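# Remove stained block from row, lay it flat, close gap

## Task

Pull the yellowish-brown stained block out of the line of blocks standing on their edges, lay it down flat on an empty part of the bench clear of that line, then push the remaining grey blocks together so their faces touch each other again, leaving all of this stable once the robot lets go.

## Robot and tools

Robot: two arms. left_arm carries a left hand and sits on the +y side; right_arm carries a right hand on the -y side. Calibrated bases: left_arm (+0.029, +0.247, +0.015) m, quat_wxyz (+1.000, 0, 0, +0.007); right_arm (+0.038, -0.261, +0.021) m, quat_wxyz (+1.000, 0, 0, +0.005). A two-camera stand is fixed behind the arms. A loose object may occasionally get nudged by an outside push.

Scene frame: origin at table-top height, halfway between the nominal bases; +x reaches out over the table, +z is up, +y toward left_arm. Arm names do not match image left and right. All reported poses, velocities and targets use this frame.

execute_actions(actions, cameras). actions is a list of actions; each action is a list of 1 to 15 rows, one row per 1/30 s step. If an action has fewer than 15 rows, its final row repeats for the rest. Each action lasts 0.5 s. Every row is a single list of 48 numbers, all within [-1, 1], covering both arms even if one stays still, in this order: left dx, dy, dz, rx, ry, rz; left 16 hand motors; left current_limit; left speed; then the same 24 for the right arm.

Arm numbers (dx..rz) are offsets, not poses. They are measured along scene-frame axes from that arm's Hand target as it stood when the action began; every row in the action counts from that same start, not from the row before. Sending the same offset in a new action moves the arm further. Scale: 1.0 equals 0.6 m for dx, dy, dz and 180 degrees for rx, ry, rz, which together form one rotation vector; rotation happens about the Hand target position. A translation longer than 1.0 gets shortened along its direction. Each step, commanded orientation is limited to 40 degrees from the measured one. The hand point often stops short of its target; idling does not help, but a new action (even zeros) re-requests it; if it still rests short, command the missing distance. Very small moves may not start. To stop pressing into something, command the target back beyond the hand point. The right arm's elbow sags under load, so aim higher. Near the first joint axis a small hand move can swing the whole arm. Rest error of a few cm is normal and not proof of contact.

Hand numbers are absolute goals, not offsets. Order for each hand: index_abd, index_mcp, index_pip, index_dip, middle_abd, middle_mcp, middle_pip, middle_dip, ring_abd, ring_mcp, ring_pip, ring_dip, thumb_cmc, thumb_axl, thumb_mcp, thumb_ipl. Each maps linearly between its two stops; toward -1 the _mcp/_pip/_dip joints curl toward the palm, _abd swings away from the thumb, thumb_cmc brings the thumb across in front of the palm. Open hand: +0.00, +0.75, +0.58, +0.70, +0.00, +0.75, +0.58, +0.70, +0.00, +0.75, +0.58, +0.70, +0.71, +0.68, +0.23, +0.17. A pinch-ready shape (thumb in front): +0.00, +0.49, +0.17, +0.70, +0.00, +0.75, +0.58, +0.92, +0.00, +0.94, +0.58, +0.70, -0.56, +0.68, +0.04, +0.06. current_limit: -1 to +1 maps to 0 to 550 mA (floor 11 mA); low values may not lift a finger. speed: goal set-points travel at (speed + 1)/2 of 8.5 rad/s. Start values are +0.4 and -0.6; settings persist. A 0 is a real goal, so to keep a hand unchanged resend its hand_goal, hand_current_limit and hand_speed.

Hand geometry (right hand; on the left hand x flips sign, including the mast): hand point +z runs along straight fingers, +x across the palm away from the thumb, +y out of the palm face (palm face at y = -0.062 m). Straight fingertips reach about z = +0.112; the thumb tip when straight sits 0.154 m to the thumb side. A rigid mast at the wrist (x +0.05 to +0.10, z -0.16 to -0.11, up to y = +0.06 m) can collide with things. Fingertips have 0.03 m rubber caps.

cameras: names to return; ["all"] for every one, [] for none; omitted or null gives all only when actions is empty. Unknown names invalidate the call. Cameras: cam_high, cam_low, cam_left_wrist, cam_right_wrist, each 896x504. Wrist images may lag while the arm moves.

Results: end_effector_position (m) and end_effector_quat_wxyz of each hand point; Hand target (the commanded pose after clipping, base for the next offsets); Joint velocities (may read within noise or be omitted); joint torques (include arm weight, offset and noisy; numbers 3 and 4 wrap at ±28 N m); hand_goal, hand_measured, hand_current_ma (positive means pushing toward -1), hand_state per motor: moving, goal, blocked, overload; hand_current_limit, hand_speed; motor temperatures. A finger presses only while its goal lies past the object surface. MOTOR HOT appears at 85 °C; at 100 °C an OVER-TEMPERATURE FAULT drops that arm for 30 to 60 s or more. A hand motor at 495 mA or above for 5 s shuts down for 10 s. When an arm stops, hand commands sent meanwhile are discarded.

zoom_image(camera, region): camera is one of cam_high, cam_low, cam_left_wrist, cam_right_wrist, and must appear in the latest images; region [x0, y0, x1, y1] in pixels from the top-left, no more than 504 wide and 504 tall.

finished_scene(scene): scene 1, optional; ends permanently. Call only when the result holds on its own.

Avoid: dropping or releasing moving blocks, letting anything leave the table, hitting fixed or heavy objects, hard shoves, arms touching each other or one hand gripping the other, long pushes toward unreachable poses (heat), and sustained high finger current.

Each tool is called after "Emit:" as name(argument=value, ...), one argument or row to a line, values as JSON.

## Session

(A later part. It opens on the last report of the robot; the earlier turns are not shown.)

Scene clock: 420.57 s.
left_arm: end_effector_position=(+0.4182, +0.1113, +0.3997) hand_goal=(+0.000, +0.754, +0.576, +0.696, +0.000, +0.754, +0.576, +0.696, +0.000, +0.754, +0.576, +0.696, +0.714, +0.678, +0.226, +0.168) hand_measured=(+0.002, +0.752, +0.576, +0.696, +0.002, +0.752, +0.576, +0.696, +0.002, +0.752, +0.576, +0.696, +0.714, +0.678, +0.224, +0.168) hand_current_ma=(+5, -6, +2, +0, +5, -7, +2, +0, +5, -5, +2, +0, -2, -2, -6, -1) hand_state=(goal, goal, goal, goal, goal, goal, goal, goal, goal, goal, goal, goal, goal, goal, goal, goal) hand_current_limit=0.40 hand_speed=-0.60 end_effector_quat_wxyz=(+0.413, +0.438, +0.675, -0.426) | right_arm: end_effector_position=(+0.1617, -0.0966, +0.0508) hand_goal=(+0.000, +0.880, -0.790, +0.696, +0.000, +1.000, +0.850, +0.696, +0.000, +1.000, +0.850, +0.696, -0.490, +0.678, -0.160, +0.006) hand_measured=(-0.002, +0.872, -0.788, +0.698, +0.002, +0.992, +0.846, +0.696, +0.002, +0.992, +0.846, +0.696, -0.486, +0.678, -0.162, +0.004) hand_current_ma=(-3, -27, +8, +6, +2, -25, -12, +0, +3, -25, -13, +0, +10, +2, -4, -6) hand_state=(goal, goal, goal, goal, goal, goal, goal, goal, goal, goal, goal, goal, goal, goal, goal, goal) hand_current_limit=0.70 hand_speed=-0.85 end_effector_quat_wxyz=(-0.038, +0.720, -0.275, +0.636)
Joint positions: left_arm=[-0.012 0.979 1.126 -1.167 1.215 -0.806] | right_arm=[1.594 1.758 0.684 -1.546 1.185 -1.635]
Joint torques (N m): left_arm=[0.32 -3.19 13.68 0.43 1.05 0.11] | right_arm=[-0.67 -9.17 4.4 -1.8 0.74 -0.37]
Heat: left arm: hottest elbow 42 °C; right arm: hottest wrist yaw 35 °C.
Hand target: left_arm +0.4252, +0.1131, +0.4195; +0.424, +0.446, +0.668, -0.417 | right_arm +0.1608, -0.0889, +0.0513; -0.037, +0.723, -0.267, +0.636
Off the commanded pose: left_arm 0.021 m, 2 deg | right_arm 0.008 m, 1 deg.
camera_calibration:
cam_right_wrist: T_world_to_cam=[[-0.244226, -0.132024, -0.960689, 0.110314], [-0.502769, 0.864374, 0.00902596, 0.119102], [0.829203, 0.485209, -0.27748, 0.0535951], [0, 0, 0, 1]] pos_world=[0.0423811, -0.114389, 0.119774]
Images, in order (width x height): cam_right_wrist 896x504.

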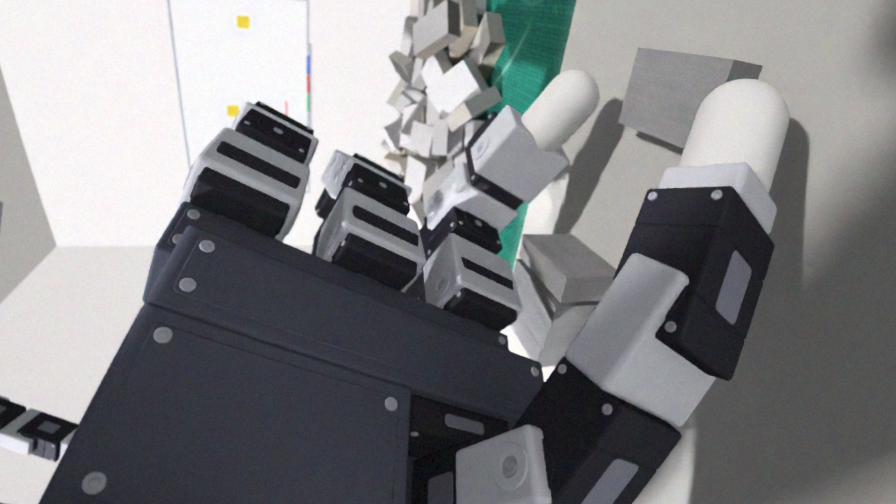

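Emit:
execute_actions(
  actions=[
    [[0,0,0,0,0,0,0,0.754,0.576,0.696,0,0.754,0.576,0.696,0,0.754,0.576,0.696,0.714,0.678,0.226,0.168,0.4,-0.6,-0.002,0,-0.008,0.035,0,0.03,0,0.88,-0.79,0.696,0,1,0.85,0.696,0,1,0.85,0.696,-0.49,0.678,-0.16,0.005,0.7,-0.85]],
  ],
  cameras=["cam_right_wrist"],
)

Scene clock: 422.83 s.
left_arm: end_effector_position=(+0.4182, +0.1113, +0.3997) hand_goal=(+0.000, +0.754, +0.576, +0.696, +0.000, +0.754, +0.576, +0.696, +0.000, +0.754, +0.576, +0.696, +0.714, +0.678, +0.226, +0.168) hand_measured=(+0.002, +0.752, +0.576, +0.696, +0.002, +0.752, +0.576, +0.696, +0.002, +0.752, +0.576, +0.696, +0.714, +0.678, +0.224, +0.168) hand_current_ma=(+5, -6, +2, +0, +5, -7, +2, +0, +5, -5, +2, +0, -2, -2, -6, -1) hand_state=(goal, goal, goal, goal, goal, goal, goal, goal, goal, goal, goal, goal, goal, goal, goal, goal) hand_current_limit=0.40 hand_speed=-0.60 end_effector_quat_wxyz=(+0.413, +0.438, +0.675, -0.426) | right_arm: end_effector_position=(+0.1598, -0.0860, +0.0469) hand_goal=(+0.000, +0.880, -0.790, +0.696, +0.000, +1.000, +0.850, +0.696, +0.000, +1.000, +0.850, +0.696, -0.490, +0.678, -0.160, +0.006) hand_measured=(-0.002, +0.872, -0.788, +0.698, +0.002, +0.992, +0.846, +0.696, +0.002, +0.992, +0.846, +0.696, -0.486, +0.678, -0.162, +0.004) hand_current_ma=(-3, -27, +7, +6, +2, -25, -12, +0, +3, -25, -13, +0, +11, +2, -3, -6) hand_state=(goal, goal, goal, goal, goal, goal, goal, goal, goal, goal, goal, goal, goal, goal, goal, goal) hand_current_limit=0.70 hand_speed=-0.85 end_effector_quat_wxyz=(-0.105, +0.729, -0.273, +0.620)
Joint positions: left_arm=[-0.012 0.979 1.126 -1.167 1.215 -0.806] | right_arm=[1.639 1.68 0.639 -1.42 1.23 -1.696]
Joint torques (N m): left_arm=[0.26 -3.14 13.68 0.44 1.05 0.11] | right_arm=[-0.79 -10.29 2.5 -0.76 0.95 -0.36]
Heat: left arm: hottest elbow 42 °C; right arm: hottest wrist yaw 35 °C.
Hand target: left_arm +0.4252, +0.1131, +0.4195; +0.424, +0.446, +0.668, -0.417 | right_arm +0.1596, -0.0890, +0.0465; -0.106, +0.731, -0.268, +0.618
Off the commanded pose: left_arm 0.021 m, 2 deg | right_arm 0.003 m, 1 deg.
camera_calibration:
cam_right_wrist: T_world_to_cam=[[-0.233785, -0.0561031, -0.970668, 0.112787], [-0.581894, 0.807877, 0.0934549, 0.112771], [0.778938, 0.586674, -0.221516, 0.0631044], [0, 0, 0, 1]] pos_world=[0.0428344, -0.121799, 0.112918]
Images, in order (width x height): cam_right_wrist 896x504.

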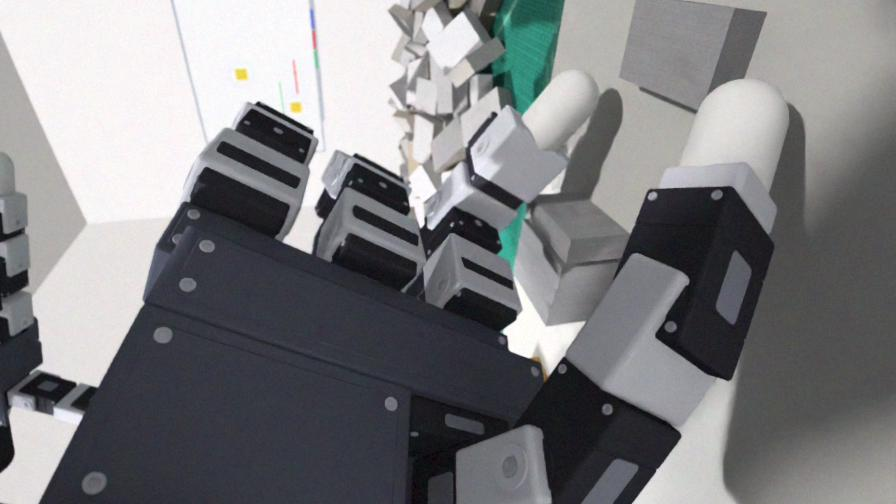

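Emit:
execute_actions(
  actions=[
    [[0,0,0,0,0,0,0,0.754,0.576,0.696,0,0.754,0.576,0.696,0,0.754,0.576,0.696,0.714,0.678,0.226,0.168,0.4,-0.6,0.002,-0.021,-0.008,0,0,-0.013,0,0.88,-0.79,0.696,0,1,0.85,0.696,0,1,0.85,0.696,-0.49,0.678,-0.16,0.005,0.7,-0.85]],
  ],
  cameras=["cam_right_wrist"],
)

Scene clock: 425.43 s.
left_arm: end_effector_position=(+0.4182, +0.1113, +0.3997) hand_goal=(+0.000, +0.754, +0.576, +0.696, +0.000, +0.754, +0.576, +0.696, +0.000, +0.754, +0.576, +0.696, +0.714, +0.678, +0.226, +0.168) hand_measured=(+0.002, +0.752, +0.576, +0.696, +0.002, +0.752, +0.576, +0.696, +0.002, +0.752, +0.576, +0.696, +0.714, +0.678, +0.224, +0.168) hand_current_ma=(+5, -6, +2, +0, +5, -7, +2, +0, +5, -5, +2, +0, -2, -2, -6, -1) hand_state=(goal, goal, goal, goal, goal, goal, goal, goal, goal, goal, goal, goal, goal, goal, goal, goal) hand_current_limit=0.40 hand_speed=-0.60 end_effector_quat_wxyz=(+0.413, +0.438, +0.675, -0.426) | right_arm: end_effector_position=(+0.1593, -0.0966, +0.0447) hand_goal=(+0.000, +0.880, -0.790, +0.696, +0.000, +1.000, +0.850, +0.696, +0.000, +1.000, +0.850, +0.696, -0.490, +0.678, -0.160, +0.006) hand_measured=(-0.002, +0.872, -0.788, +0.698, +0.002, +0.992, +0.846, +0.696, +0.002, +0.992, +0.846, +0.696, -0.486, +0.678, -0.162, +0.004) hand_current_ma=(-3, -27, +7, +6, +2, -25, -12, +0, +3, -25, -13, +0, +11, +2, -3, -6) hand_state=(goal, goal, goal, goal, goal, goal, goal, goal, goal, goal, goal, goal, goal, goal, goal, goal) hand_current_limit=0.70 hand_speed=-0.85 end_effector_quat_wxyz=(-0.095, +0.729, -0.275, +0.620)
Joint positions: left_arm=[-0.012 0.979 1.126 -1.167 1.215 -0.806] | right_arm=[1.635 1.68 0.619 -1.42 1.217 -1.687]
Joint torques (N m): left_arm=[0.26 -3.08 13.65 0.44 1.05 0.1] | right_arm=[-1.79 -9.17 2.41 -1.06 0.66 -0.03]
Heat: left arm: hottest elbow 42 °C; right arm: hottest wrist yaw 35 °C.
Hand target: left_arm +0.4252, +0.1131, +0.4195; +0.424, +0.446, +0.668, -0.417 | right_arm +0.1607, -0.1015, +0.0417; -0.094, +0.726, -0.283, +0.620
Off the commanded pose: left_arm 0.021 m, 2 deg | right_arm 0.006 m, 1 deg.
camera_calibration:
cam_right_wrist: T_world_to_cam=[[-0.239744, -0.0638713, -0.968733, 0.110064], [-0.568324, 0.818224, 0.0867023, 0.120521], [0.787103, 0.571341, -0.232464, 0.0669057], [0, 0, 0, 1]] pos_world=[0.0422202, -0.129809, 0.111726]
Images, in order (width x height): cam_right_wrist 896x504.

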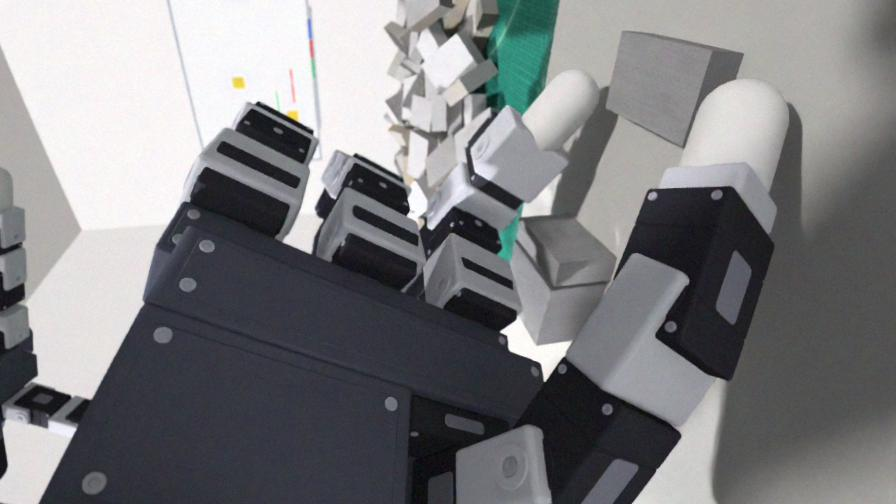

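Emit:
execute_actions(
  actions=[
    [[0,0,0,0,0,0,0,0.754,0.576,0.696,0,0.754,0.576,0.696,0,0.754,0.576,0.696,0.714,0.678,0.226,0.168,0.4,-0.6,0,-0.001,-0.011,0,0.01,0,0,0.83,-0.79,0.696,0,1,0.85,0.696,0,1,0.85,0.696,-0.49,0.678,-0.19,0.005,0.7,-0.88]],
  ],
  cameras=["cam_right_wrist"],
)

Scene clock: 429.07 s.
left_arm: end_effector_position=(+0.4182, +0.1113, +0.3997) hand_goal=(+0.000, +0.754, +0.576, +0.696, +0.000, +0.754, +0.576, +0.696, +0.000, +0.754, +0.576, +0.696, +0.714, +0.678, +0.226, +0.168) hand_measured=(+0.002, +0.752, +0.576, +0.696, +0.002, +0.752, +0.576, +0.696, +0.002, +0.752, +0.576, +0.696, +0.714, +0.678, +0.224, +0.168) hand_current_ma=(+5, -6, +2, +0, +5, -7, +2, +0, +5, -5, +2, +0, -2, -2, -6, -1) hand_state=(goal, goal, goal, goal, goal, goal, goal, goal, goal, goal, goal, goal, goal, goal, goal, goal) hand_current_limit=0.40 hand_speed=-0.60 end_effector_quat_wxyz=(+0.413, +0.438, +0.675, -0.426) | right_arm: end_effector_position=(+0.1593, -0.0943, +0.0384) hand_goal=(+0.000, +0.830, -0.790, +0.696, +0.000, +1.000, +0.850, +0.696, +0.000, +1.000, +0.850, +0.696, -0.490, +0.678, -0.190, +0.006) hand_measured=(-0.002, +0.832, -0.788, +0.698, +0.002, +0.992, +0.846, +0.696, +0.002, +0.992, +0.846, +0.696, -0.498, +0.672, -0.182, +0.006) hand_current_ma=(-3, +7, +8, +6, +2, -25, -12, +0, +3, -25, -13, +0, -25, -20, +29, -3) hand_state=(goal, goal, goal, goal, goal, goal, goal, goal, goal, goal, goal, goal, goal, goal, goal, goal) hand_current_limit=0.70 hand_speed=-0.88 end_effector_quat_wxyz=(-0.097, +0.735, -0.281, +0.610)
Joint positions: left_arm=[-0.012 0.979 1.126 -1.167 1.215 -0.806] | right_arm=[1.626 1.668 0.613 -1.353 1.209 -1.749]
Joint torques (N m): left_arm=[0.26 -3.14 13.68 0.44 1.06 0.11] | right_arm=[-1.96 -9.47 2.09 -0.55 0.61 -0.3]
Heat: left arm: hottest elbow 42 °C; right arm: hottest wrist yaw 35 °C.
Hand target: left_arm +0.4252, +0.1131, +0.4195; +0.424, +0.446, +0.668, -0.417 | right_arm +0.1608, -0.1022, +0.0351; -0.089, +0.735, -0.284, +0.609
Off the commanded pose: left_arm 0.021 m, 2 deg | right_arm 0.009 m, 1 deg.
camera_calibration:
cam_right_wrist: T_world_to_cam=[[-0.261691, -0.0498577, -0.963863, 0.108683], [-0.564953, 0.81761, 0.111094, 0.11755], [0.782525, 0.573609, -0.242128, 0.0653762], [0, 0, 0, 1]] pos_world=[0.043693, -0.128192, 0.107525]
Images, in order (width x height): cam_right_wrist 896x504.

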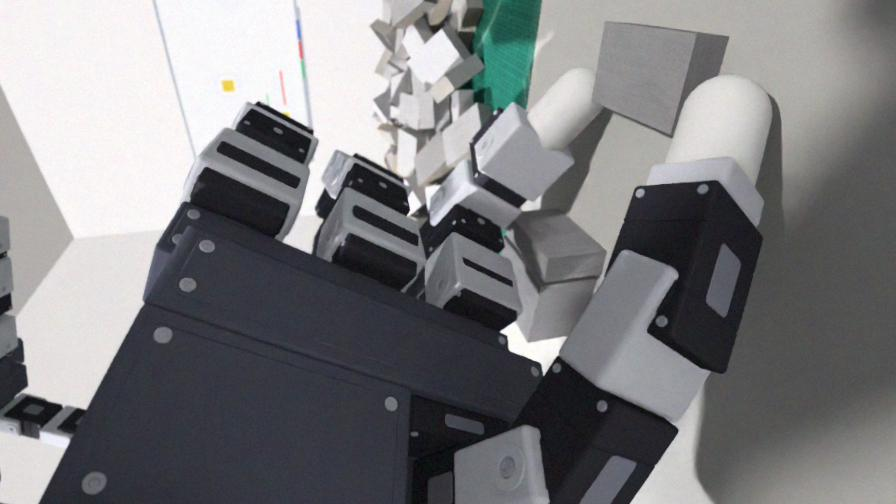

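Emit:
execute_actions(
  actions=[
    [[0,0,0,0,0,0,0,0.754,0.576,0.696,0,0.754,0.576,0.696,0,0.754,0.576,0.696,0.714,0.678,0.226,0.168,0.4,-0.6,0,-0.004,0,0,0,0,0,0.79,-0.79,0.696,0,1,0.85,0.696,0,1,0.85,0.696,-0.49,0.678,-0.215,0.005,0.7,-0.9]],
    [[0,0,0,0,0,0,0,0.754,0.576,0.696,0,0.754,0.576,0.696,0,0.754,0.576,0.696,0.714,0.678,0.226,0.168,0.4,-0.6,0,0,0,0,0,0,0,0.74,-0.79,0.696,0,1,0.85,0.696,0,1,0.85,0.696,-0.49,0.678,-0.265,0.005,0.7,-0.9]],
  ],
  cameras=["cam_right_wrist"],
)

Scene clock: 430.87 s.
left_arm: end_effector_position=(+0.4182, +0.1113, +0.3997) hand_goal=(+0.000, +0.754, +0.576, +0.696, +0.000, +0.754, +0.576, +0.696, +0.000, +0.754, +0.576, +0.696, +0.714, +0.678, +0.226, +0.168) hand_measured=(+0.002, +0.752, +0.576, +0.696, +0.002, +0.752, +0.576, +0.696, +0.002, +0.752, +0.576, +0.696, +0.714, +0.678, +0.224, +0.168) hand_current_ma=(+5, -6, +2, +0, +5, -7, +2, +0, +5, -5, +2, +0, -2, -2, -6, -1) hand_state=(goal, goal, goal, goal, goal, goal, goal, goal, goal, goal, goal, goal, goal, goal, goal, goal) hand_current_limit=0.40 hand_speed=-0.60 end_effector_quat_wxyz=(+0.413, +0.438, +0.675, -0.426) | right_arm: end_effector_position=(+0.1600, -0.0944, +0.0383) hand_goal=(+0.000, +0.740, -0.790, +0.696, +0.000, +1.000, +0.850, +0.696, +0.000, +1.000, +0.850, +0.696, -0.490, +0.678, -0.264, +0.006) hand_measured=(-0.002, +0.814, -0.782, +0.698, +0.002, +0.992, +0.846, +0.696, +0.002, +0.992, +0.846, +0.696, -0.492, +0.674, -0.220, +0.014) hand_current_ma=(-3, +325, +26, +8, +2, -25, -12, +0, +3, -25, -13, +0, -4, -11, +222, +33) hand_state=(goal, blocked, goal, goal, goal, goal, goal, goal, goal, goal, goal, goal, goal, goal, blocked, goal) hand_current_limit=0.70 hand_speed=-0.90 end_effector_quat_wxyz=(-0.101, +0.734, -0.282, +0.610)
Joint positions: left_arm=[-0.012 0.979 1.126 -1.167 1.215 -0.806] | right_arm=[1.626 1.663 0.609 -1.347 1.214 -1.749]
Joint torques (N m): left_arm=[0.38 -3.14 13.68 0.43 1.05 0.11] | right_arm=[-1.9 -9.41 1.94 -0.66 0.38 -0.31]
Heat: left arm: hottest elbow 42 °C; right arm: hottest wrist yaw 35 °C.
Hand target: left_arm +0.4252, +0.1131, +0.4195; +0.424, +0.446, +0.668, -0.417 | right_arm +0.1607, -0.1045, +0.0351; -0.089, +0.735, -0.284, +0.609
Off the commanded pose: left_arm 0.021 m, 2 deg | right_arm 0.011 m, 1 deg.
camera_calibration:
cam_right_wrist: T_world_to_cam=[[-0.258753, -0.044297, -0.964927, 0.109008], [-0.567944, 0.81501, 0.114884, 0.118151], [0.781336, 0.577751, -0.236045, 0.0652871], [0, 0, 0, 1]] pos_world=[0.044298, -0.129185, 0.107021]
Images, in order (width x height): cam_right_wrist 896x504.

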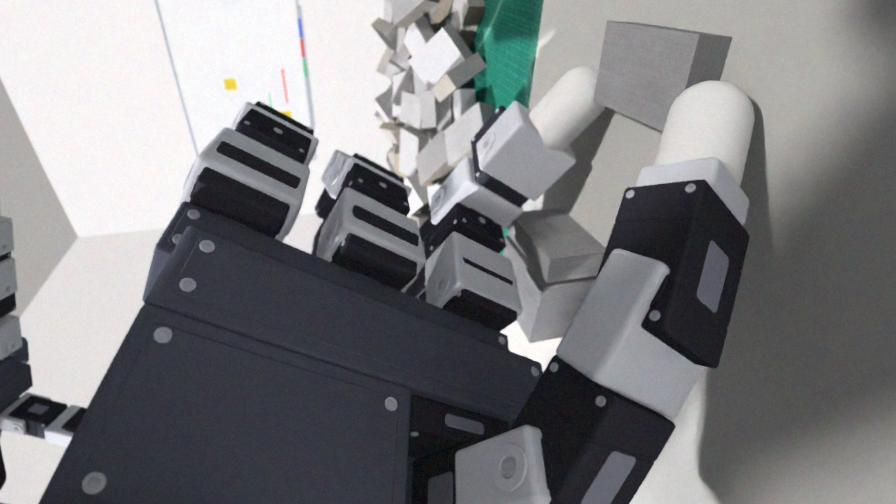

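Emit:
execute_actions(
  actions=[
    [[0,0,0,0,0,0,0,0.754,0.576,0.696,0,0.754,0.576,0.696,0,0.754,0.576,0.696,0.714,0.678,0.226,0.168,0.4,-0.6,0,0,0.004,0,0,-0.01,0,0.84,-0.79,0.696,0,1,0.85,0.696,0,1,0.85,0.696,-0.49,0.678,-0.185,0.005,0.7,-0.9]],
  ],
  cameras=["cam_right_wrist"],
)

Scene clock: 431.93 s.
left_arm: end_effector_position=(+0.4182, +0.1113, +0.3997) hand_goal=(+0.000, +0.754, +0.576, +0.696, +0.000, +0.754, +0.576, +0.696, +0.000, +0.754, +0.576, +0.696, +0.714, +0.678, +0.226, +0.168) hand_measured=(+0.002, +0.752, +0.576, +0.696, +0.002, +0.752, +0.576, +0.696, +0.002, +0.752, +0.576, +0.696, +0.714, +0.678, +0.224, +0.168) hand_current_ma=(+5, -6, +2, +0, +5, -7, +2, +0, +5, -5, +2, +0, -2, -2, -6, -1) hand_state=(goal, goal, goal, goal, goal, goal, goal, goal, goal, goal, goal, goal, goal, goal, goal, goal) hand_current_limit=0.40 hand_speed=-0.60 end_effector_quat_wxyz=(+0.413, +0.438, +0.675, -0.426) | right_arm: end_effector_position=(+0.1601, -0.0960, +0.0377) hand_goal=(+0.000, +0.840, -0.790, +0.696, +0.000, +1.000, +0.850, +0.696, +0.000, +1.000, +0.850, +0.696, -0.490, +0.678, -0.184, +0.006) hand_measured=(+0.000, +0.838, -0.798, +0.694, +0.002, +0.992, +0.846, +0.696, +0.002, +0.992, +0.846, +0.696, -0.492, +0.674, -0.210, -0.002) hand_current_ma=(-1, -7, -25, -8, +2, -25, -12, +0, +3, -25, -13, +0, -6, -12, -119, -31) hand_state=(goal, goal, goal, goal, goal, goal, goal, goal, goal, goal, goal, goal, goal, goal, blocked, goal) hand_current_limit=0.70 hand_speed=-0.90 end_effector_quat_wxyz=(-0.098, +0.732, -0.290, +0.609)
Joint positions: left_arm=[-0.012 0.979 1.126 -1.167 1.215 -0.806] | right_arm=[1.619 1.663 0.609 -1.352 1.205 -1.736]
Joint torques (N m): left_arm=[0.26 -3.14 13.67 0.43 1.06 0.11] | right_arm=[-2.37 -8.76 3.04 -1.96 0.12 -0.13]
Heat: left arm: hottest elbow 42 °C; right arm: hottest wrist yaw 35 °C.
Hand target: left_arm +0.4252, +0.1131, +0.4195; +0.424, +0.446, +0.668, -0.417 | right_arm +0.1608, -0.1046, +0.0375; -0.079, +0.731, -0.295, +0.610
Off the commanded pose: left_arm 0.021 m, 2 deg | right_arm 0.008 m, 2 deg.
camera_calibration:
cam_right_wrist: T_world_to_cam=[[-0.26213, -0.0332742, -0.964459, 0.109888], [-0.554116, 0.823422, 0.122194, 0.117953], [0.790091, 0.566452, -0.234281, 0.0633824], [0, 0, 0, 1]] pos_world=[0.0440867, -0.129372, 0.106419]
Images, in order (width x height): cam_right_wrist 896x504.

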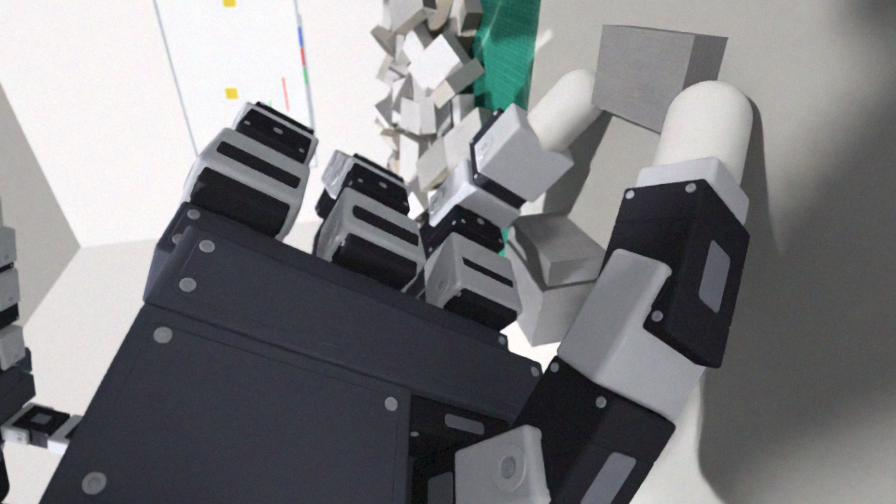

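Emit:
execute_actions(
  actions=[
    [[0,0,0,0,0,0,0,0.754,0.576,0.696,0,0.754,0.576,0.696,0,0.754,0.576,0.696,0.714,0.678,0.226,0.168,0.4,-0.6,-0.002,-0.004,0.006,0,0,-0.01,0,0.85,-0.79,0.696,0,1,0.85,0.696,0,1,0.85,0.696,-0.49,0.678,-0.175,0.005,0.7,-0.9]],
  ],
  cameras=["cam_right_wrist"],
)

Scene clock: 433.27 s.
left_arm: end_effector_position=(+0.4182, +0.1113, +0.3997) hand_goal=(+0.000, +0.754, +0.576, +0.696, +0.000, +0.754, +0.576, +0.696, +0.000, +0.754, +0.576, +0.696, +0.714, +0.678, +0.226, +0.168) hand_measured=(+0.002, +0.752, +0.576, +0.696, +0.002, +0.752, +0.576, +0.696, +0.002, +0.752, +0.576, +0.696, +0.714, +0.678, +0.224, +0.168) hand_current_ma=(+5, -6, +2, +0, +5, -7, +2, +0, +5, -5, +2, +0, -2, -2, -6, -1) hand_state=(goal, goal, goal, goal, goal, goal, goal, goal, goal, goal, goal, goal, goal, goal, goal, goal) hand_current_limit=0.40 hand_speed=-0.60 end_effector_quat_wxyz=(+0.413, +0.438, +0.675, -0.426) | right_arm: end_effector_position=(+0.1590, -0.1054, +0.0403) hand_goal=(+0.000, +0.850, -0.790, +0.696, +0.000, +1.000, +0.850, +0.696, +0.000, +1.000, +0.850, +0.696, -0.490, +0.678, -0.174, +0.006) hand_measured=(+0.000, +0.846, -0.790, +0.694, +0.002, +0.992, +0.846, +0.696, +0.002, +0.992, +0.846, +0.696, -0.486, +0.678, -0.176, +0.004) hand_current_ma=(-1, -9, -1, -4, +2, -25, -12, +0, +3, -25, -13, +0, +8, +0, -4, -6) hand_state=(goal, goal, goal, goal, goal, goal, goal, goal, goal, goal, goal, goal, goal, goal, goal, goal) hand_current_limit=0.70 hand_speed=-0.90 end_effector_quat_wxyz=(-0.076, +0.729, -0.304, +0.609)
Joint positions: left_arm=[-0.012 0.979 1.126 -1.167 1.215 -0.806] | right_arm=[1.6 1.663 0.61 -1.396 1.174 -1.706]
Joint torques (N m): left_arm=[0.32 -3.08 13.68 0.44 1.05 0.1] | right_arm=[-1.61 -8.59 3.54 -2.04 0.66 -0.04]
Heat: left arm: hottest elbow 42 °C; right arm: hottest wrist yaw 35 °C.
Hand target: left_arm +0.4252, +0.1131, +0.4195; +0.424, +0.446, +0.668, -0.417 | right_arm +0.1596, -0.1070, +0.0411; -0.070, +0.726, -0.307, +0.611
Off the commanded pose: left_arm 0.021 m, 2 deg | right_arm 0.002 m, 1 deg.
camera_calibration:
cam_right_wrist: T_world_to_cam=[[-0.274384, -0.0340654, -0.961017, 0.113507], [-0.511664, 0.851331, 0.11591, 0.121221], [0.814195, 0.523522, -0.251021, 0.0625381], [0, 0, 0, 1]] pos_world=[0.0422506, -0.132073, 0.110729]
Images, in order (width x height): cam_right_wrist 896x504.

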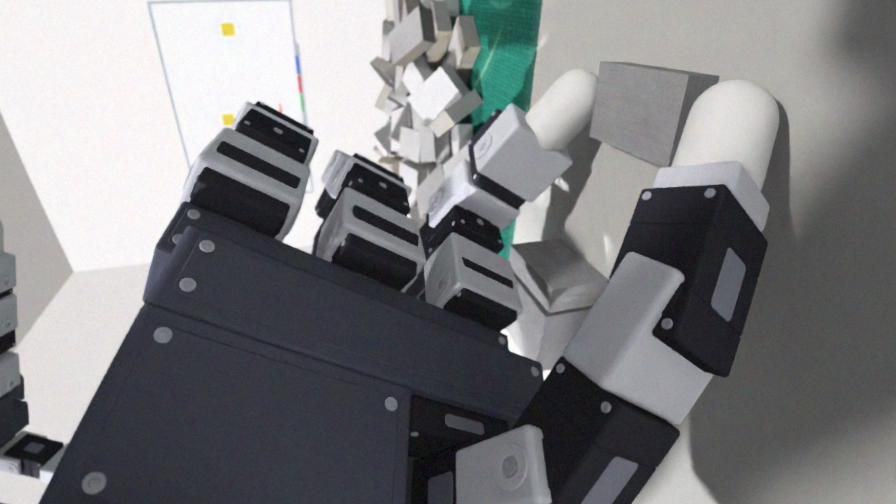

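Emit:
execute_actions(
  actions=[
    [[0,0,0,0,0,0,0,0.754,0.576,0.696,0,0.754,0.576,0.696,0,0.754,0.576,0.696,0.714,0.678,0.226,0.168,0.4,-0.6,0,0.022,0.004,0,0,0,0,0.86,-0.79,0.696,0,1,0.85,0.696,0,1,0.85,0.696,-0.49,0.678,-0.175,0.005,0.7,-0.9]],
  ],
  cameras=["cam_right_wrist"],
)

Scene clock: 434.60 s.
left_arm: end_effector_position=(+0.4182, +0.1113, +0.3997) hand_goal=(+0.000, +0.754, +0.576, +0.696, +0.000, +0.754, +0.576, +0.696, +0.000, +0.754, +0.576, +0.696, +0.714, +0.678, +0.226, +0.168) hand_measured=(+0.002, +0.752, +0.576, +0.696, +0.002, +0.752, +0.576, +0.696, +0.002, +0.752, +0.576, +0.696, +0.714, +0.678, +0.224, +0.168) hand_current_ma=(+5, -6, +2, +0, +5, -7, +2, +0, +5, -5, +2, +0, -2, -2, -6, -1) hand_state=(goal, goal, goal, goal, goal, goal, goal, goal, goal, goal, goal, goal, goal, goal, goal, goal) hand_current_limit=0.40 hand_speed=-0.60 end_effector_quat_wxyz=(+0.413, +0.438, +0.675, -0.426) | right_arm: end_effector_position=(+0.1589, -0.1014, +0.0428) hand_goal=(+0.000, +0.860, -0.790, +0.696, +0.000, +1.000, +0.850, +0.696, +0.000, +1.000, +0.850, +0.696, -0.490, +0.678, -0.174, +0.006) hand_measured=(+0.000, +0.850, -0.790, +0.694, +0.002, +0.992, +0.846, +0.696, +0.002, +0.992, +0.846, +0.696, -0.486, +0.678, -0.176, +0.004) hand_current_ma=(-1, -31, -1, -4, +2, -25, -12, +0, +3, -25, -13, +0, +9, +0, -4, -6) hand_state=(goal, goal, goal, goal, goal, goal, goal, goal, goal, goal, goal, goal, goal, goal, goal, goal) hand_current_limit=0.70 hand_speed=-0.90 end_effector_quat_wxyz=(-0.073, +0.729, -0.301, +0.611)
Joint positions: left_arm=[-0.012 0.979 1.126 -1.167 1.215 -0.806] | right_arm=[1.6 1.67 0.626 -1.414 1.174 -1.705]
Joint torques (N m): left_arm=[0.26 -3.14 13.7 0.44 1.05 0.11] | right_arm=[-1.73 -8.23 5.14 -2.07 0.71 -0.07]
Heat: left arm: hottest elbow 42 °C; right arm: hottest wrist yaw 35 °C.
Hand target: left_arm +0.4252, +0.1131, +0.4195; +0.424, +0.446, +0.668, -0.417 | right_arm +0.1596, -0.0937, +0.0435; -0.070, +0.726, -0.307, +0.611
Off the commanded pose: left_arm 0.021 m, 2 deg | right_arm 0.008 m, 1 deg.
camera_calibration:
cam_right_wrist: T_world_to_cam=[[-0.273792, -0.042329, -0.960857, 0.115018], [-0.511228, 0.852618, 0.108112, 0.117854], [0.814668, 0.520818, -0.25508, 0.0609945], [0, 0, 0, 1]] pos_world=[0.0420511, -0.127383, 0.113333]
Images, in order (width x height): cam_right_wrist 896x504.

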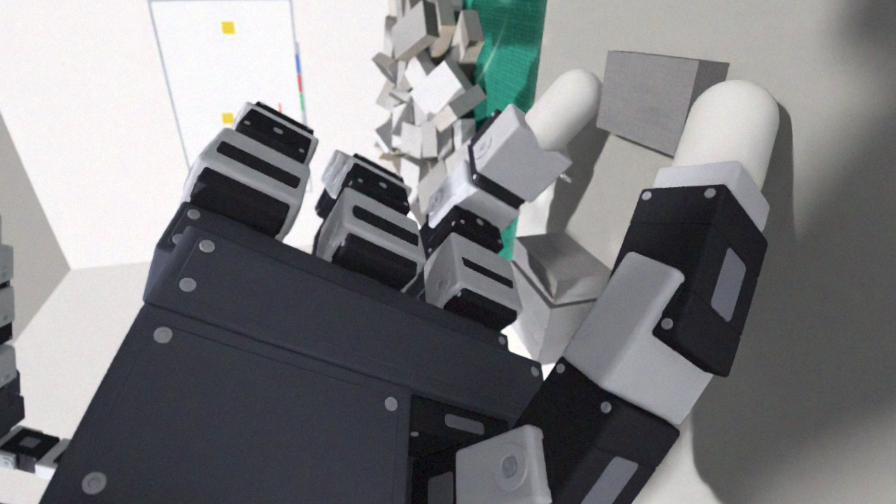

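Emit:
execute_actions(
  actions=[
    [[0,0,0,0,0,0,0,0.754,0.576,0.696,0,0.754,0.576,0.696,0,0.754,0.576,0.696,0.714,0.678,0.226,0.168,0.4,-0.6,0,0.007,-0.003,0,0,0,0,0.84,-0.79,0.696,0,1,0.85,0.696,0,1,0.85,0.696,-0.49,0.678,-0.185,0.005,0.7,-0.9]],
    [[0,0,0,0,0,0,0,0.754,0.576,0.696,0,0.754,0.576,0.696,0,0.754,0.576,0.696,0.714,0.678,0.226,0.168,0.4,-0.6,0,0.001,-0.004,0,0,0,0,0.82,-0.79,0.696,0,1,0.85,0.696,0,1,0.85,0.696,-0.49,0.678,-0.195,0.005,0.7,-0.9]],
  ],
  cameras=["cam_right_wrist"],
)

Scene clock: 436.10 s.
left_arm: end_effector_position=(+0.4182, +0.1113, +0.3997) hand_goal=(+0.000, +0.754, +0.576, +0.696, +0.000, +0.754, +0.576, +0.696, +0.000, +0.754, +0.576, +0.696, +0.714, +0.678, +0.226, +0.168) hand_measured=(+0.002, +0.752, +0.576, +0.696, +0.002, +0.752, +0.576, +0.696, +0.002, +0.752, +0.576, +0.696, +0.714, +0.678, +0.224, +0.168) hand_current_ma=(+5, -6, +2, +0, +5, -7, +2, +0, +5, -5, +2, +0, -2, -2, -6, -1) hand_state=(goal, goal, goal, goal, goal, goal, goal, goal, goal, goal, goal, goal, goal, goal, goal, goal) hand_current_limit=0.40 hand_speed=-0.60 end_effector_quat_wxyz=(+0.413, +0.438, +0.675, -0.426) | right_arm: end_effector_position=(+0.1588, -0.0987, +0.0403) hand_goal=(+0.000, +0.820, -0.790, +0.696, +0.000, +1.000, +0.850, +0.696, +0.000, +1.000, +0.850, +0.696, -0.490, +0.678, -0.194, +0.006) hand_measured=(+0.000, +0.828, -0.790, +0.694, +0.002, +0.992, +0.846, +0.696, +0.002, +0.992, +0.846, +0.696, -0.486, +0.678, -0.190, +0.004) hand_current_ma=(-1, +27, +2, -2, +2, -25, -12, +0, +3, -25, -13, +0, +9, +0, +13, -6) hand_state=(goal, goal, goal, goal, goal, goal, goal, goal, goal, goal, goal, goal, goal, goal, goal, goal) hand_current_limit=0.70 hand_speed=-0.90 end_effector_quat_wxyz=(-0.069, +0.729, -0.298, +0.612)
Joint positions: left_arm=[-0.012 0.979 1.126 -1.167 1.215 -0.806] | right_arm=[1.6 1.691 0.637 -1.414 1.174 -1.705]
Joint torques (N m): left_arm=[0.26 -3.19 13.68 0.43 1.06 0.11] | right_arm=[-1.73 -8.29 5.18 -1.72 0.72 -0.08]
Heat: left arm: hottest elbow 42 °C; right arm: hottest wrist yaw 35 °C.
Hand target: left_arm +0.4252, +0.1131, +0.4195; +0.424, +0.446, +0.668, -0.417 | right_arm +0.1596, -0.0890, +0.0393; -0.070, +0.726, -0.307, +0.611
Off the commanded pose: left_arm 0.021 m, 2 deg | right_arm 0.010 m, 1 deg.
camera_calibration:
cam_right_wrist: T_world_to_cam=[[-0.273442, -0.0525216, -0.960453, 0.111713], [-0.510989, 0.853892, 0.0987848, 0.116165], [0.814935, 0.517793, -0.260328, 0.058845], [0, 0, 0, 1]] pos_world=[0.0419513, -0.123795, 0.111138]
Images, in order (width x height): cam_right_wrist 896x504.

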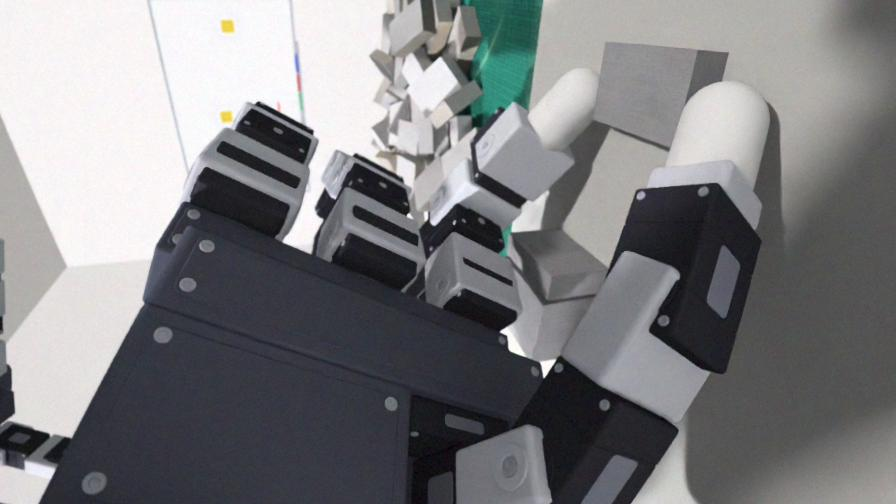

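Emit:
execute_actions(
  actions=[
    [[0,0,0,0,0,0,0,0.754,0.576,0.696,0,0.754,0.576,0.696,0,0.754,0.576,0.696,0.714,0.678,0.226,0.168,0.4,-0.6,0,0.004,-0.004,0,0,0.006,0,0.81,-0.79,0.696,0,1,0.85,0.696,0,1,0.85,0.696,-0.49,0.678,-0.2,0.005,0.7,-0.9]],
    [[0,0,0,0,0,0,0,0.754,0.576,0.696,0,0.754,0.576,0.696,0,0.754,0.576,0.696,0.714,0.678,0.226,0.168,0.4,-0.6,0,0,0,0,0,0,0,0.75,-0.79,0.696,0,1,0.85,0.696,0,1,0.85,0.696,-0.49,0.678,-0.255,0.005,0.7,-0.9]],
  ],
  cameras=["cam_right_wrist"],
)

Scene clock: 437.73 s.
left_arm: end_effector_position=(+0.4182, +0.1113, +0.3997) hand_goal=(+0.000, +0.754, +0.576, +0.696, +0.000, +0.754, +0.576, +0.696, +0.000, +0.754, +0.576, +0.696, +0.714, +0.678, +0.226, +0.168) hand_measured=(+0.002, +0.752, +0.576, +0.696, +0.002, +0.752, +0.576, +0.696, +0.002, +0.752, +0.576, +0.696, +0.714, +0.678, +0.224, +0.168) hand_current_ma=(+5, -6, +2, +0, +5, -7, +2, +0, +5, -5, +2, +0, -2, -2, -6, -1) hand_state=(goal, goal, goal, goal, goal, goal, goal, goal, goal, goal, goal, goal, goal, goal, goal, goal) hand_current_limit=0.40 hand_speed=-0.60 end_effector_quat_wxyz=(+0.413, +0.438, +0.675, -0.426) | right_arm: end_effector_position=(+0.1600, -0.0982, +0.0404) hand_goal=(+0.000, +0.750, -0.790, +0.696, +0.000, +1.000, +0.850, +0.696, +0.000, +1.000, +0.850, +0.696, -0.490, +0.678, -0.254, +0.006) hand_measured=(+0.000, +0.796, -0.780, +0.698, +0.002, +0.992, +0.846, +0.696, +0.002, +0.992, +0.846, +0.696, -0.486, +0.678, -0.208, +0.014) hand_current_ma=(-1, +189, +31, +7, +2, -25, -12, +0, +3, -25, -13, +0, +9, +1, +232, +35) hand_state=(goal, blocked, goal, goal, goal, goal, goal, goal, goal, goal, goal, goal, goal, goal, blocked, goal) hand_current_limit=0.70 hand_speed=-0.90 end_effector_quat_wxyz=(-0.070, +0.728, -0.295, +0.614)
Joint positions: left_arm=[-0.012 0.979 1.126 -1.167 1.215 -0.806] | right_arm=[1.6 1.694 0.637 -1.414 1.182 -1.705]
Joint torques (N m): left_arm=[0.32 -3.19 13.67 0.43 1.05 0.11] | right_arm=[-1.2 -8.35 4.97 -0.85 0.76 -0.27]
Heat: left arm: hottest elbow 42 °C; right arm: hottest wrist yaw 35 °C.
Hand target: left_arm +0.4252, +0.1131, +0.4195; +0.424, +0.446, +0.668, -0.417 | right_arm +0.1596, -0.0866, +0.0369; -0.076, +0.729, -0.300, +0.611
Off the commanded pose: left_arm 0.021 m, 2 deg | right_arm 0.012 m, 1 deg.
camera_calibration:
cam_right_wrist: T_world_to_cam=[[-0.268158, -0.0573127, -0.961669, 0.110913], [-0.516824, 0.850981, 0.0933989, 0.117298], [0.813009, 0.522059, -0.257818, 0.0583068], [0, 0, 0, 1]] pos_world=[0.0429604, -0.123901, 0.110738]
Images, in order (width x height): cam_right_wrist 896x504.

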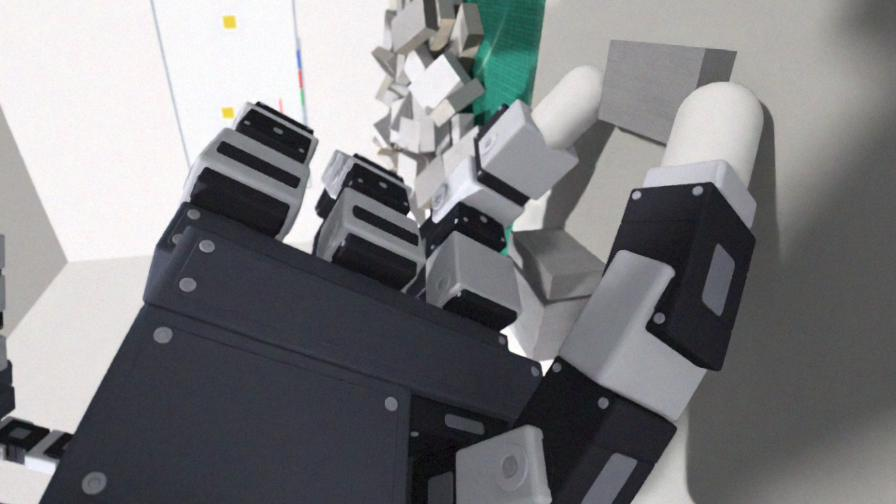

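Emit:
execute_actions(
  actions=[
    [[0,0,0,0,0,0,0,0.754,0.576,0.696,0,0.754,0.576,0.696,0,0.754,0.576,0.696,0.714,0.678,0.226,0.168,0.4,-0.6,0,0.001,-0.006,0,0.01,0,0,0.82,-0.79,0.696,0,1,0.85,0.696,0,1,0.85,0.696,-0.49,0.678,-0.195,0.005,0.7,-0.88]],
    [[0,0,0,0,0,0,0,0.754,0.576,0.696,0,0.754,0.576,0.696,0,0.754,0.576,0.696,0.714,0.678,0.226,0.168,0.4,-0.6,0,0,0,0,0,0,0,0.75,-0.79,0.696,0,1,0.85,0.696,0,1,0.85,0.696,-0.49,0.678,-0.255,0.005,0.7,-0.88]],
  ],
  cameras=["cam_right_wrist"],
)

Scene clock: 439.37 s.
left_arm: end_effector_position=(+0.4182, +0.1113, +0.3997) hand_goal=(+0.000, +0.754, +0.576, +0.696, +0.000, +0.754, +0.576, +0.696, +0.000, +0.754, +0.576, +0.696, +0.714, +0.678, +0.226, +0.168) hand_measured=(+0.002, +0.752, +0.576, +0.696, +0.002, +0.752, +0.576, +0.696, +0.002, +0.752, +0.576, +0.696, +0.714, +0.678, +0.224, +0.168) hand_current_ma=(+5, -6, +2, +0, +5, -7, +2, +0, +5, -5, +2, +0, -2, -2, -6, -1) hand_state=(goal, goal, goal, goal, goal, goal, goal, goal, goal, goal, goal, goal, goal, goal, goal, goal) hand_current_limit=0.40 hand_speed=-0.60 end_effector_quat_wxyz=(+0.413, +0.438, +0.675, -0.426) | right_arm: end_effector_position=(+0.1606, -0.0969, +0.0392) hand_goal=(+0.000, +0.750, -0.790, +0.696, +0.000, +1.000, +0.850, +0.696, +0.000, +1.000, +0.850, +0.696, -0.490, +0.678, -0.254, +0.006) hand_measured=(-0.004, +0.806, -0.788, +0.696, +0.002, +0.992, +0.846, +0.696, +0.002, +0.992, +0.846, +0.696, -0.486, +0.680, -0.208, +0.014) hand_current_ma=(-8, +233, +5, -2, +2, -25, -12, +0, +3, -25, -13, +0, +13, +5, +230, +36) hand_state=(goal, blocked, goal, goal, goal, goal, goal, goal, goal, goal, goal, goal, goal, goal, blocked, goal) hand_current_limit=0.70 hand_speed=-0.88 end_effector_quat_wxyz=(-0.060, +0.739, -0.280, +0.609)
Joint positions: left_arm=[-0.012 0.979 1.126 -1.167 1.215 -0.806] | right_arm=[1.594 1.688 0.637 -1.367 1.182 -1.795]
Joint torques (N m): left_arm=[0.38 -3.19 13.68 0.43 1.06 0.11] | right_arm=[-1.61 -9.58 4.57 -0.14 0.3 -0.18]
Heat: left arm: hottest elbow 42 °C; right arm: hottest wrist yaw 35 °C.
Hand target: left_arm +0.4252, +0.1131, +0.4195; +0.424, +0.446, +0.668, -0.417 | right_arm +0.1596, -0.0859, +0.0333; -0.071, +0.738, -0.301, +0.599
Off the commanded pose: left_arm 0.021 m, 2 deg | right_arm 0.012 m, 3 deg.
camera_calibration:
cam_right_wrist: T_world_to_cam=[[-0.291183, -0.0917113, -0.952261, 0.109973], [-0.528096, 0.845402, 0.0800617, 0.118346], [0.797701, 0.526198, -0.294599, 0.0611519], [0, 0, 0, 1]] pos_world=[0.0457396, -0.122142, 0.113263]
Images, in order (width x height): cam_right_wrist 896x504.

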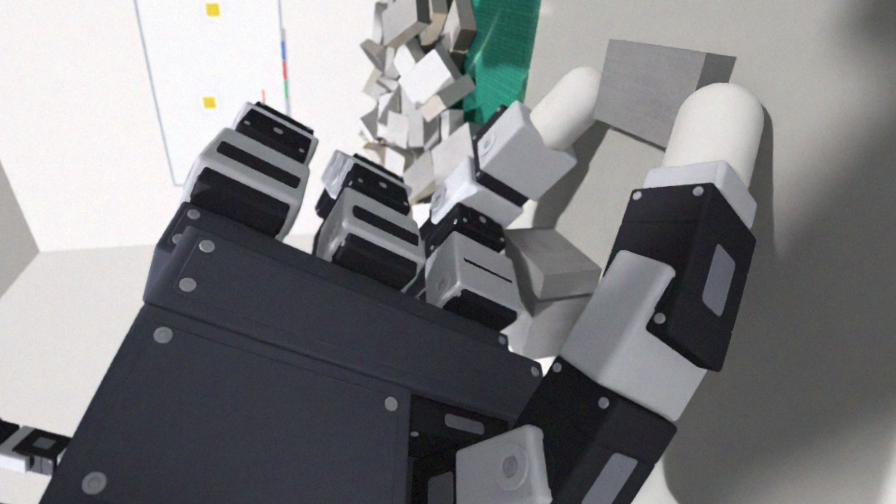

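Emit:
execute_actions(
  actions=[
    [[0,0,0,0,0,0,0,0.754,0.576,0.696,0,0.754,0.576,0.696,0,0.754,0.576,0.696,0.714,0.678,0.226,0.168,0.4,-0.6,0,0,0,0,0,0,0,0.68,-0.79,0.696,0,1,0.85,0.696,0,1,0.85,0.696,-0.49,0.678,-0.32,0.005,0.7,-0.9]],
    [[0,0,0,0,0,0,0,0.754,0.576,0.696,0,0.754,0.576,0.696,0,0.754,0.576,0.696,0.714,0.678,0.226,0.168,0.4,-0.6,0,0,0,0,0,0,0,0.61,-0.79,0.696,0,1,0.85,0.696,0,1,0.85,0.696,-0.49,0.678,-0.39,0.005,0.7,-0.9]],
  ],
  cameras=["cam_right_wrist"],
)

Scene clock: 441.17 s.
left_arm: end_effector_position=(+0.4182, +0.1113, +0.3997) hand_goal=(+0.000, +0.754, +0.576, +0.696, +0.000, +0.754, +0.576, +0.696, +0.000, +0.754, +0.576, +0.696, +0.714, +0.678, +0.226, +0.168) hand_measured=(+0.002, +0.752, +0.576, +0.696, +0.002, +0.752, +0.576, +0.696, +0.002, +0.752, +0.576, +0.696, +0.714, +0.678, +0.224, +0.168) hand_current_ma=(+5, -6, +2, +0, +5, -7, +2, +0, +5, -5, +2, +0, -2, -2, -6, -1) hand_state=(goal, goal, goal, goal, goal, goal, goal, goal, goal, goal, goal, goal, goal, goal, goal, goal) hand_current_limit=0.40 hand_speed=-0.60 end_effector_quat_wxyz=(+0.413, +0.438, +0.675, -0.426) | right_arm: end_effector_position=(+0.1608, -0.0965, +0.0394) hand_goal=(+0.000, +0.610, -0.790, +0.696, +0.000, +1.000, +0.850, +0.696, +0.000, +1.000, +0.850, +0.696, -0.490, +0.678, -0.390, +0.006) hand_measured=(-0.004, +0.790, -0.778, +0.700, +0.002, +0.992, +0.846, +0.696, +0.002, +0.992, +0.846, +0.696, -0.484, +0.680, -0.214, +0.024) hand_current_ma=(-8, +467, +40, +10, +2, -25, -12, +0, +3, -25, -13, +0, +15, +7, +468, +85) hand_state=(goal, blocked, goal, goal, goal, goal, goal, goal, goal, goal, goal, goal, goal, goal, blocked, goal) hand_current_limit=0.70 hand_speed=-0.90 end_effector_quat_wxyz=(-0.061, +0.739, -0.280, +0.609)
Joint positions: left_arm=[-0.012 0.979 1.126 -1.167 1.215 -0.806] | right_arm=[1.594 1.687 0.637 -1.367 1.183 -1.796]
Joint torques (N m): left_arm=[0.32 -3.08 13.68 0.43 1.06 0.1] | right_arm=[-1.61 -9.47 4.6 -0.16 0.23 -0.17]
Heat: left arm: hottest elbow 42 °C; right arm: hottest wrist yaw 35 °C.
Hand target: left_arm +0.4252, +0.1131, +0.4195; +0.424, +0.446, +0.668, -0.417 | right_arm +0.1595, -0.0859, +0.0333; -0.071, +0.738, -0.301, +0.599
Off the commanded pose: left_arm 0.021 m, 2 deg | right_arm 0.012 m, 3 deg.
camera_calibration:
cam_right_wrist: T_world_to_cam=[[-0.290331, -0.0905179, -0.952635, 0.110284], [-0.529265, 0.844576, 0.0810517, 0.1182], [0.797237, 0.527728, -0.293115, 0.0610066], [0, 0, 0, 1]] pos_world=[0.0459412, -0.122041, 0.113362]
Images, in order (width x height): cam_right_wrist 896x504.

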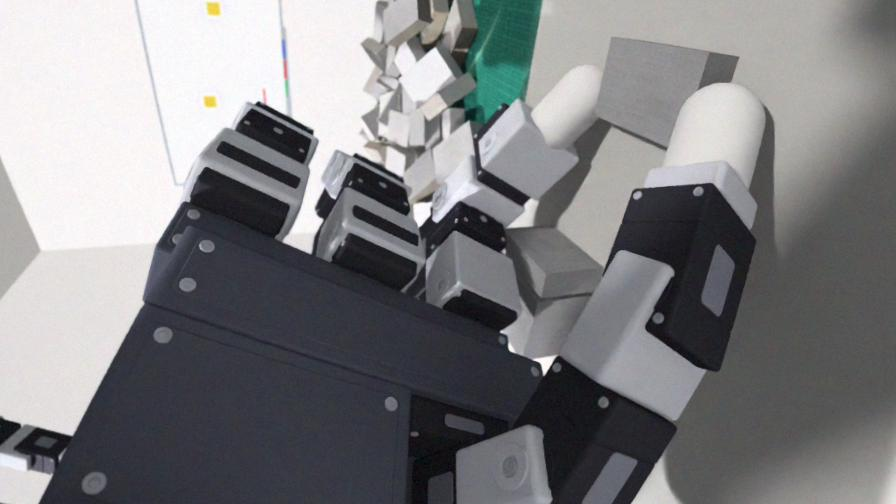

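Emit:
execute_actions(
  actions=[
    [[0,0,0,0,0,0,0,0.754,0.576,0.696,0,0.754,0.576,0.696,0,0.754,0.576,0.696,0.714,0.678,0.226,0.168,0.4,-0.6,0,-0.006,0.014,0.025,0.003,0,0,0.61,-0.79,0.696,0,1,0.85,0.696,0,1,0.85,0.696,-0.49,0.678,-0.39,0.005,0.7,-0.9]],
  ],
  cameras=["cam_right_wrist"],
)

Scene clock: 442.10 s.
left_arm: end_effector_position=(+0.4182, +0.1113, +0.3997) hand_goal=(+0.000, +0.754, +0.576, +0.696, +0.000, +0.754, +0.576, +0.696, +0.000, +0.754, +0.576, +0.696, +0.714, +0.678, +0.226, +0.168) hand_measured=(+0.002, +0.752, +0.576, +0.696, +0.002, +0.752, +0.576, +0.696, +0.002, +0.752, +0.576, +0.696, +0.714, +0.678, +0.224, +0.168) hand_current_ma=(+5, -6, +2, +0, +5, -7, +2, +0, +5, -5, +2, +0, -2, -2, -6, -1) hand_state=(goal, goal, goal, goal, goal, goal, goal, goal, goal, goal, goal, goal, goal, goal, goal, goal) hand_current_limit=0.40 hand_speed=-0.60 end_effector_quat_wxyz=(+0.413, +0.438, +0.675, -0.426) | right_arm: end_effector_position=(+0.1585, -0.0827, +0.0434) hand_goal=(+0.000, +0.610, -0.790, +0.696, +0.000, +1.000, +0.850, +0.696, +0.000, +1.000, +0.850, +0.696, -0.490, +0.678, -0.390, +0.006) hand_measured=(-0.002, +0.768, -0.750, +0.712, +0.002, +0.992, +0.846, +0.696, +0.002, +0.992, +0.846, +0.696, -0.482, +0.682, -0.220, +0.026) hand_current_ma=(-4, +468, +145, +56, +2, -25, -12, +0, +3, -25, -13, +0, +22, +15, +467, +100) hand_state=(goal, blocked, blocked, goal, goal, goal, goal, goal, goal, goal, goal, goal, goal, goal, blocked, blocked) hand_current_limit=0.70 hand_speed=-0.90 end_effector_quat_wxyz=(-0.103, +0.737, -0.325, +0.584)
Joint positions: left_arm=[-0.012 0.979 1.126 -1.167 1.215 -0.806] | right_arm=[1.591 1.597 0.633 -1.317 1.168 -1.799]
Joint torques (N m): left_arm=[0.26 -3.14 13.71 0.44 1.05 0.11] | right_arm=[-1.55 -9.76 2.89 -0.65 0.9 -0.31]
Heat: left arm: hottest elbow 42 °C; right arm: hottest wrist yaw 35 °C.
Hand target: left_arm +0.4252, +0.1131, +0.4195; +0.424, +0.446, +0.668, -0.417 | right_arm +0.1596, -0.0896, +0.0417; -0.098, +0.738, -0.325, +0.583
Off the commanded pose: left_arm 0.021 m, 2 deg | right_arm 0.007 m, 1 deg.
camera_calibration:
cam_right_wrist: T_world_to_cam=[[-0.306266, 0.0389994, -0.951147, 0.127752], [-0.515951, 0.832875, 0.200284, 0.0968258], [0.799997, 0.552085, -0.23496, 0.0557094], [0, 0, 0, 1]] pos_world=[0.0445161, -0.116382, 0.115207]
Images, in order (width x height): cam_right_wrist 896x504.

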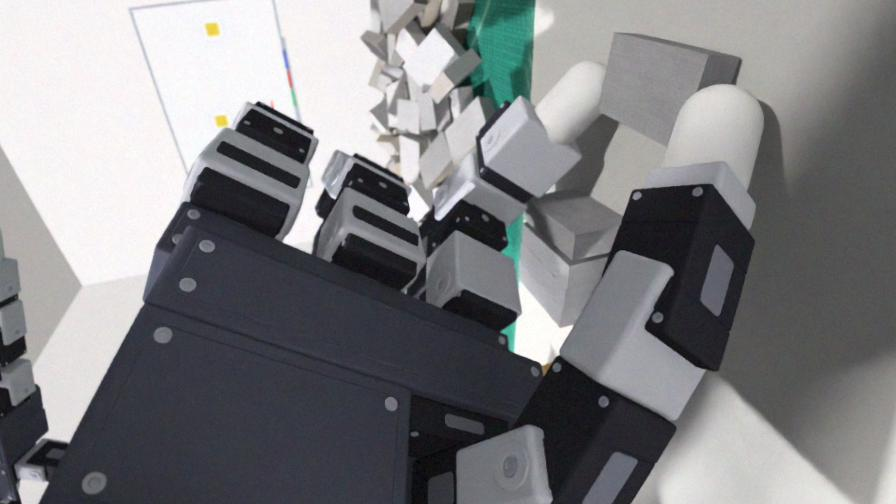

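Emit:
execute_actions(
  actions=[
    [[0,0,0,0,0,0,0,0.754,0.576,0.696,0,0.754,0.576,0.696,0,0.754,0.576,0.696,0.714,0.678,0.226,0.168,0.4,-0.6,0,-0.012,0.016,0.035,0.004,0,0,0.61,-0.79,0.696,0,1,0.85,0.696,0,1,0.85,0.696,-0.49,0.678,-0.39,0.005,0.7,-0.9]],
  ],
  cameras=["cam_right_wrist"],
)

Scene clock: 443.23 s.
left_arm: end_effector_position=(+0.4182, +0.1113, +0.3997) hand_goal=(+0.000, +0.754, +0.576, +0.696, +0.000, +0.754, +0.576, +0.696, +0.000, +0.754, +0.576, +0.696, +0.714, +0.678, +0.226, +0.168) hand_measured=(+0.002, +0.752, +0.576, +0.696, +0.002, +0.752, +0.576, +0.696, +0.002, +0.752, +0.576, +0.696, +0.714, +0.678, +0.224, +0.168) hand_current_ma=(+5, -6, +2, +0, +5, -7, +2, +0, +5, -5, +2, +0, -2, -2, -6, -1) hand_state=(goal, goal, goal, goal, goal, goal, goal, goal, goal, goal, goal, goal, goal, goal, goal, goal) hand_current_limit=0.40 hand_speed=-0.60 end_effector_quat_wxyz=(+0.413, +0.438, +0.675, -0.426) | right_arm: end_effector_position=(+0.1580, -0.0898, +0.0524) hand_goal=(+0.000, +0.610, -0.790, +0.696, +0.000, +1.000, +0.850, +0.696, +0.000, +1.000, +0.850, +0.696, -0.490, +0.678, -0.390, +0.006) hand_measured=(-0.002, +0.766, -0.750, +0.714, +0.002, +0.992, +0.846, +0.696, +0.002, +0.992, +0.846, +0.696, -0.482, +0.682, -0.220, +0.028) hand_current_ma=(-4, +468, +153, +59, +2, -25, -12, +0, +3, -25, -13, +0, +22, +15, +467, +103) hand_state=(goal, blocked, blocked, goal, goal, goal, goal, goal, goal, goal, goal, goal, goal, goal, blocked, blocked) hand_current_limit=0.70 hand_speed=-0.90 end_effector_quat_wxyz=(-0.143, +0.733, -0.359, +0.559)
Joint positions: left_arm=[-0.012 0.979 1.126 -1.167 1.215 -0.806] | right_arm=[1.589 1.457 0.574 -1.27 1.161 -1.813]
Joint torques (N m): left_arm=[0.32 -3.08 13.68 0.43 1.05 0.1] | right_arm=[-1.79 -8.53 3.73 -0.53 1.05 -0.39]
Heat: left arm: hottest elbow 42 °C; right arm: hottest wrist yaw 35 °C.
Hand target: left_arm +0.4252, +0.1131, +0.4195; +0.424, +0.446, +0.668, -0.417 | right_arm +0.1596, -0.0968, +0.0513; -0.137, +0.735, -0.357, +0.560
Off the commanded pose: left_arm 0.021 m, 2 deg | right_arm 0.007 m, 1 deg.
camera_calibration:
cam_right_wrist: T_world_to_cam=[[-0.317463, 0.148625, -0.936551, 0.147339], [-0.512185, 0.804309, 0.301255, 0.0921316], [0.79805, 0.575324, -0.179215, 0.0616026], [0, 0, 0, 1]] pos_world=[0.0448013, -0.131442, 0.121276]
Images, in order (width x height): cam_right_wrist 896x504.

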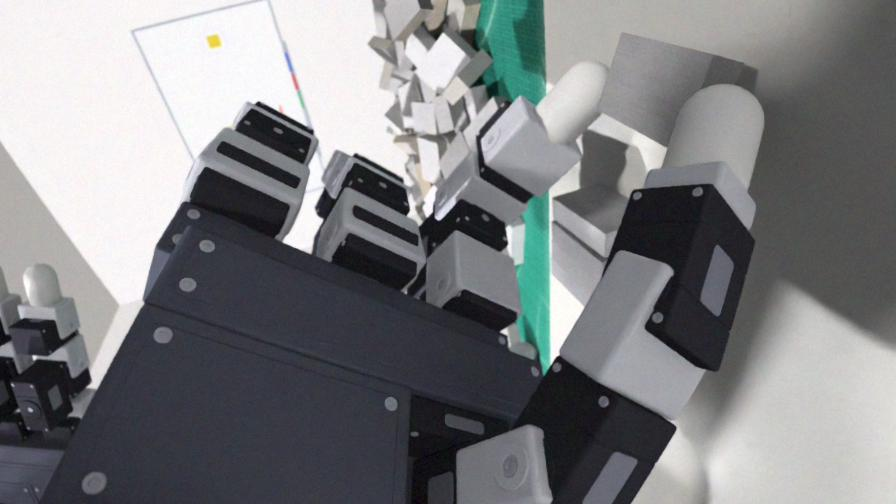

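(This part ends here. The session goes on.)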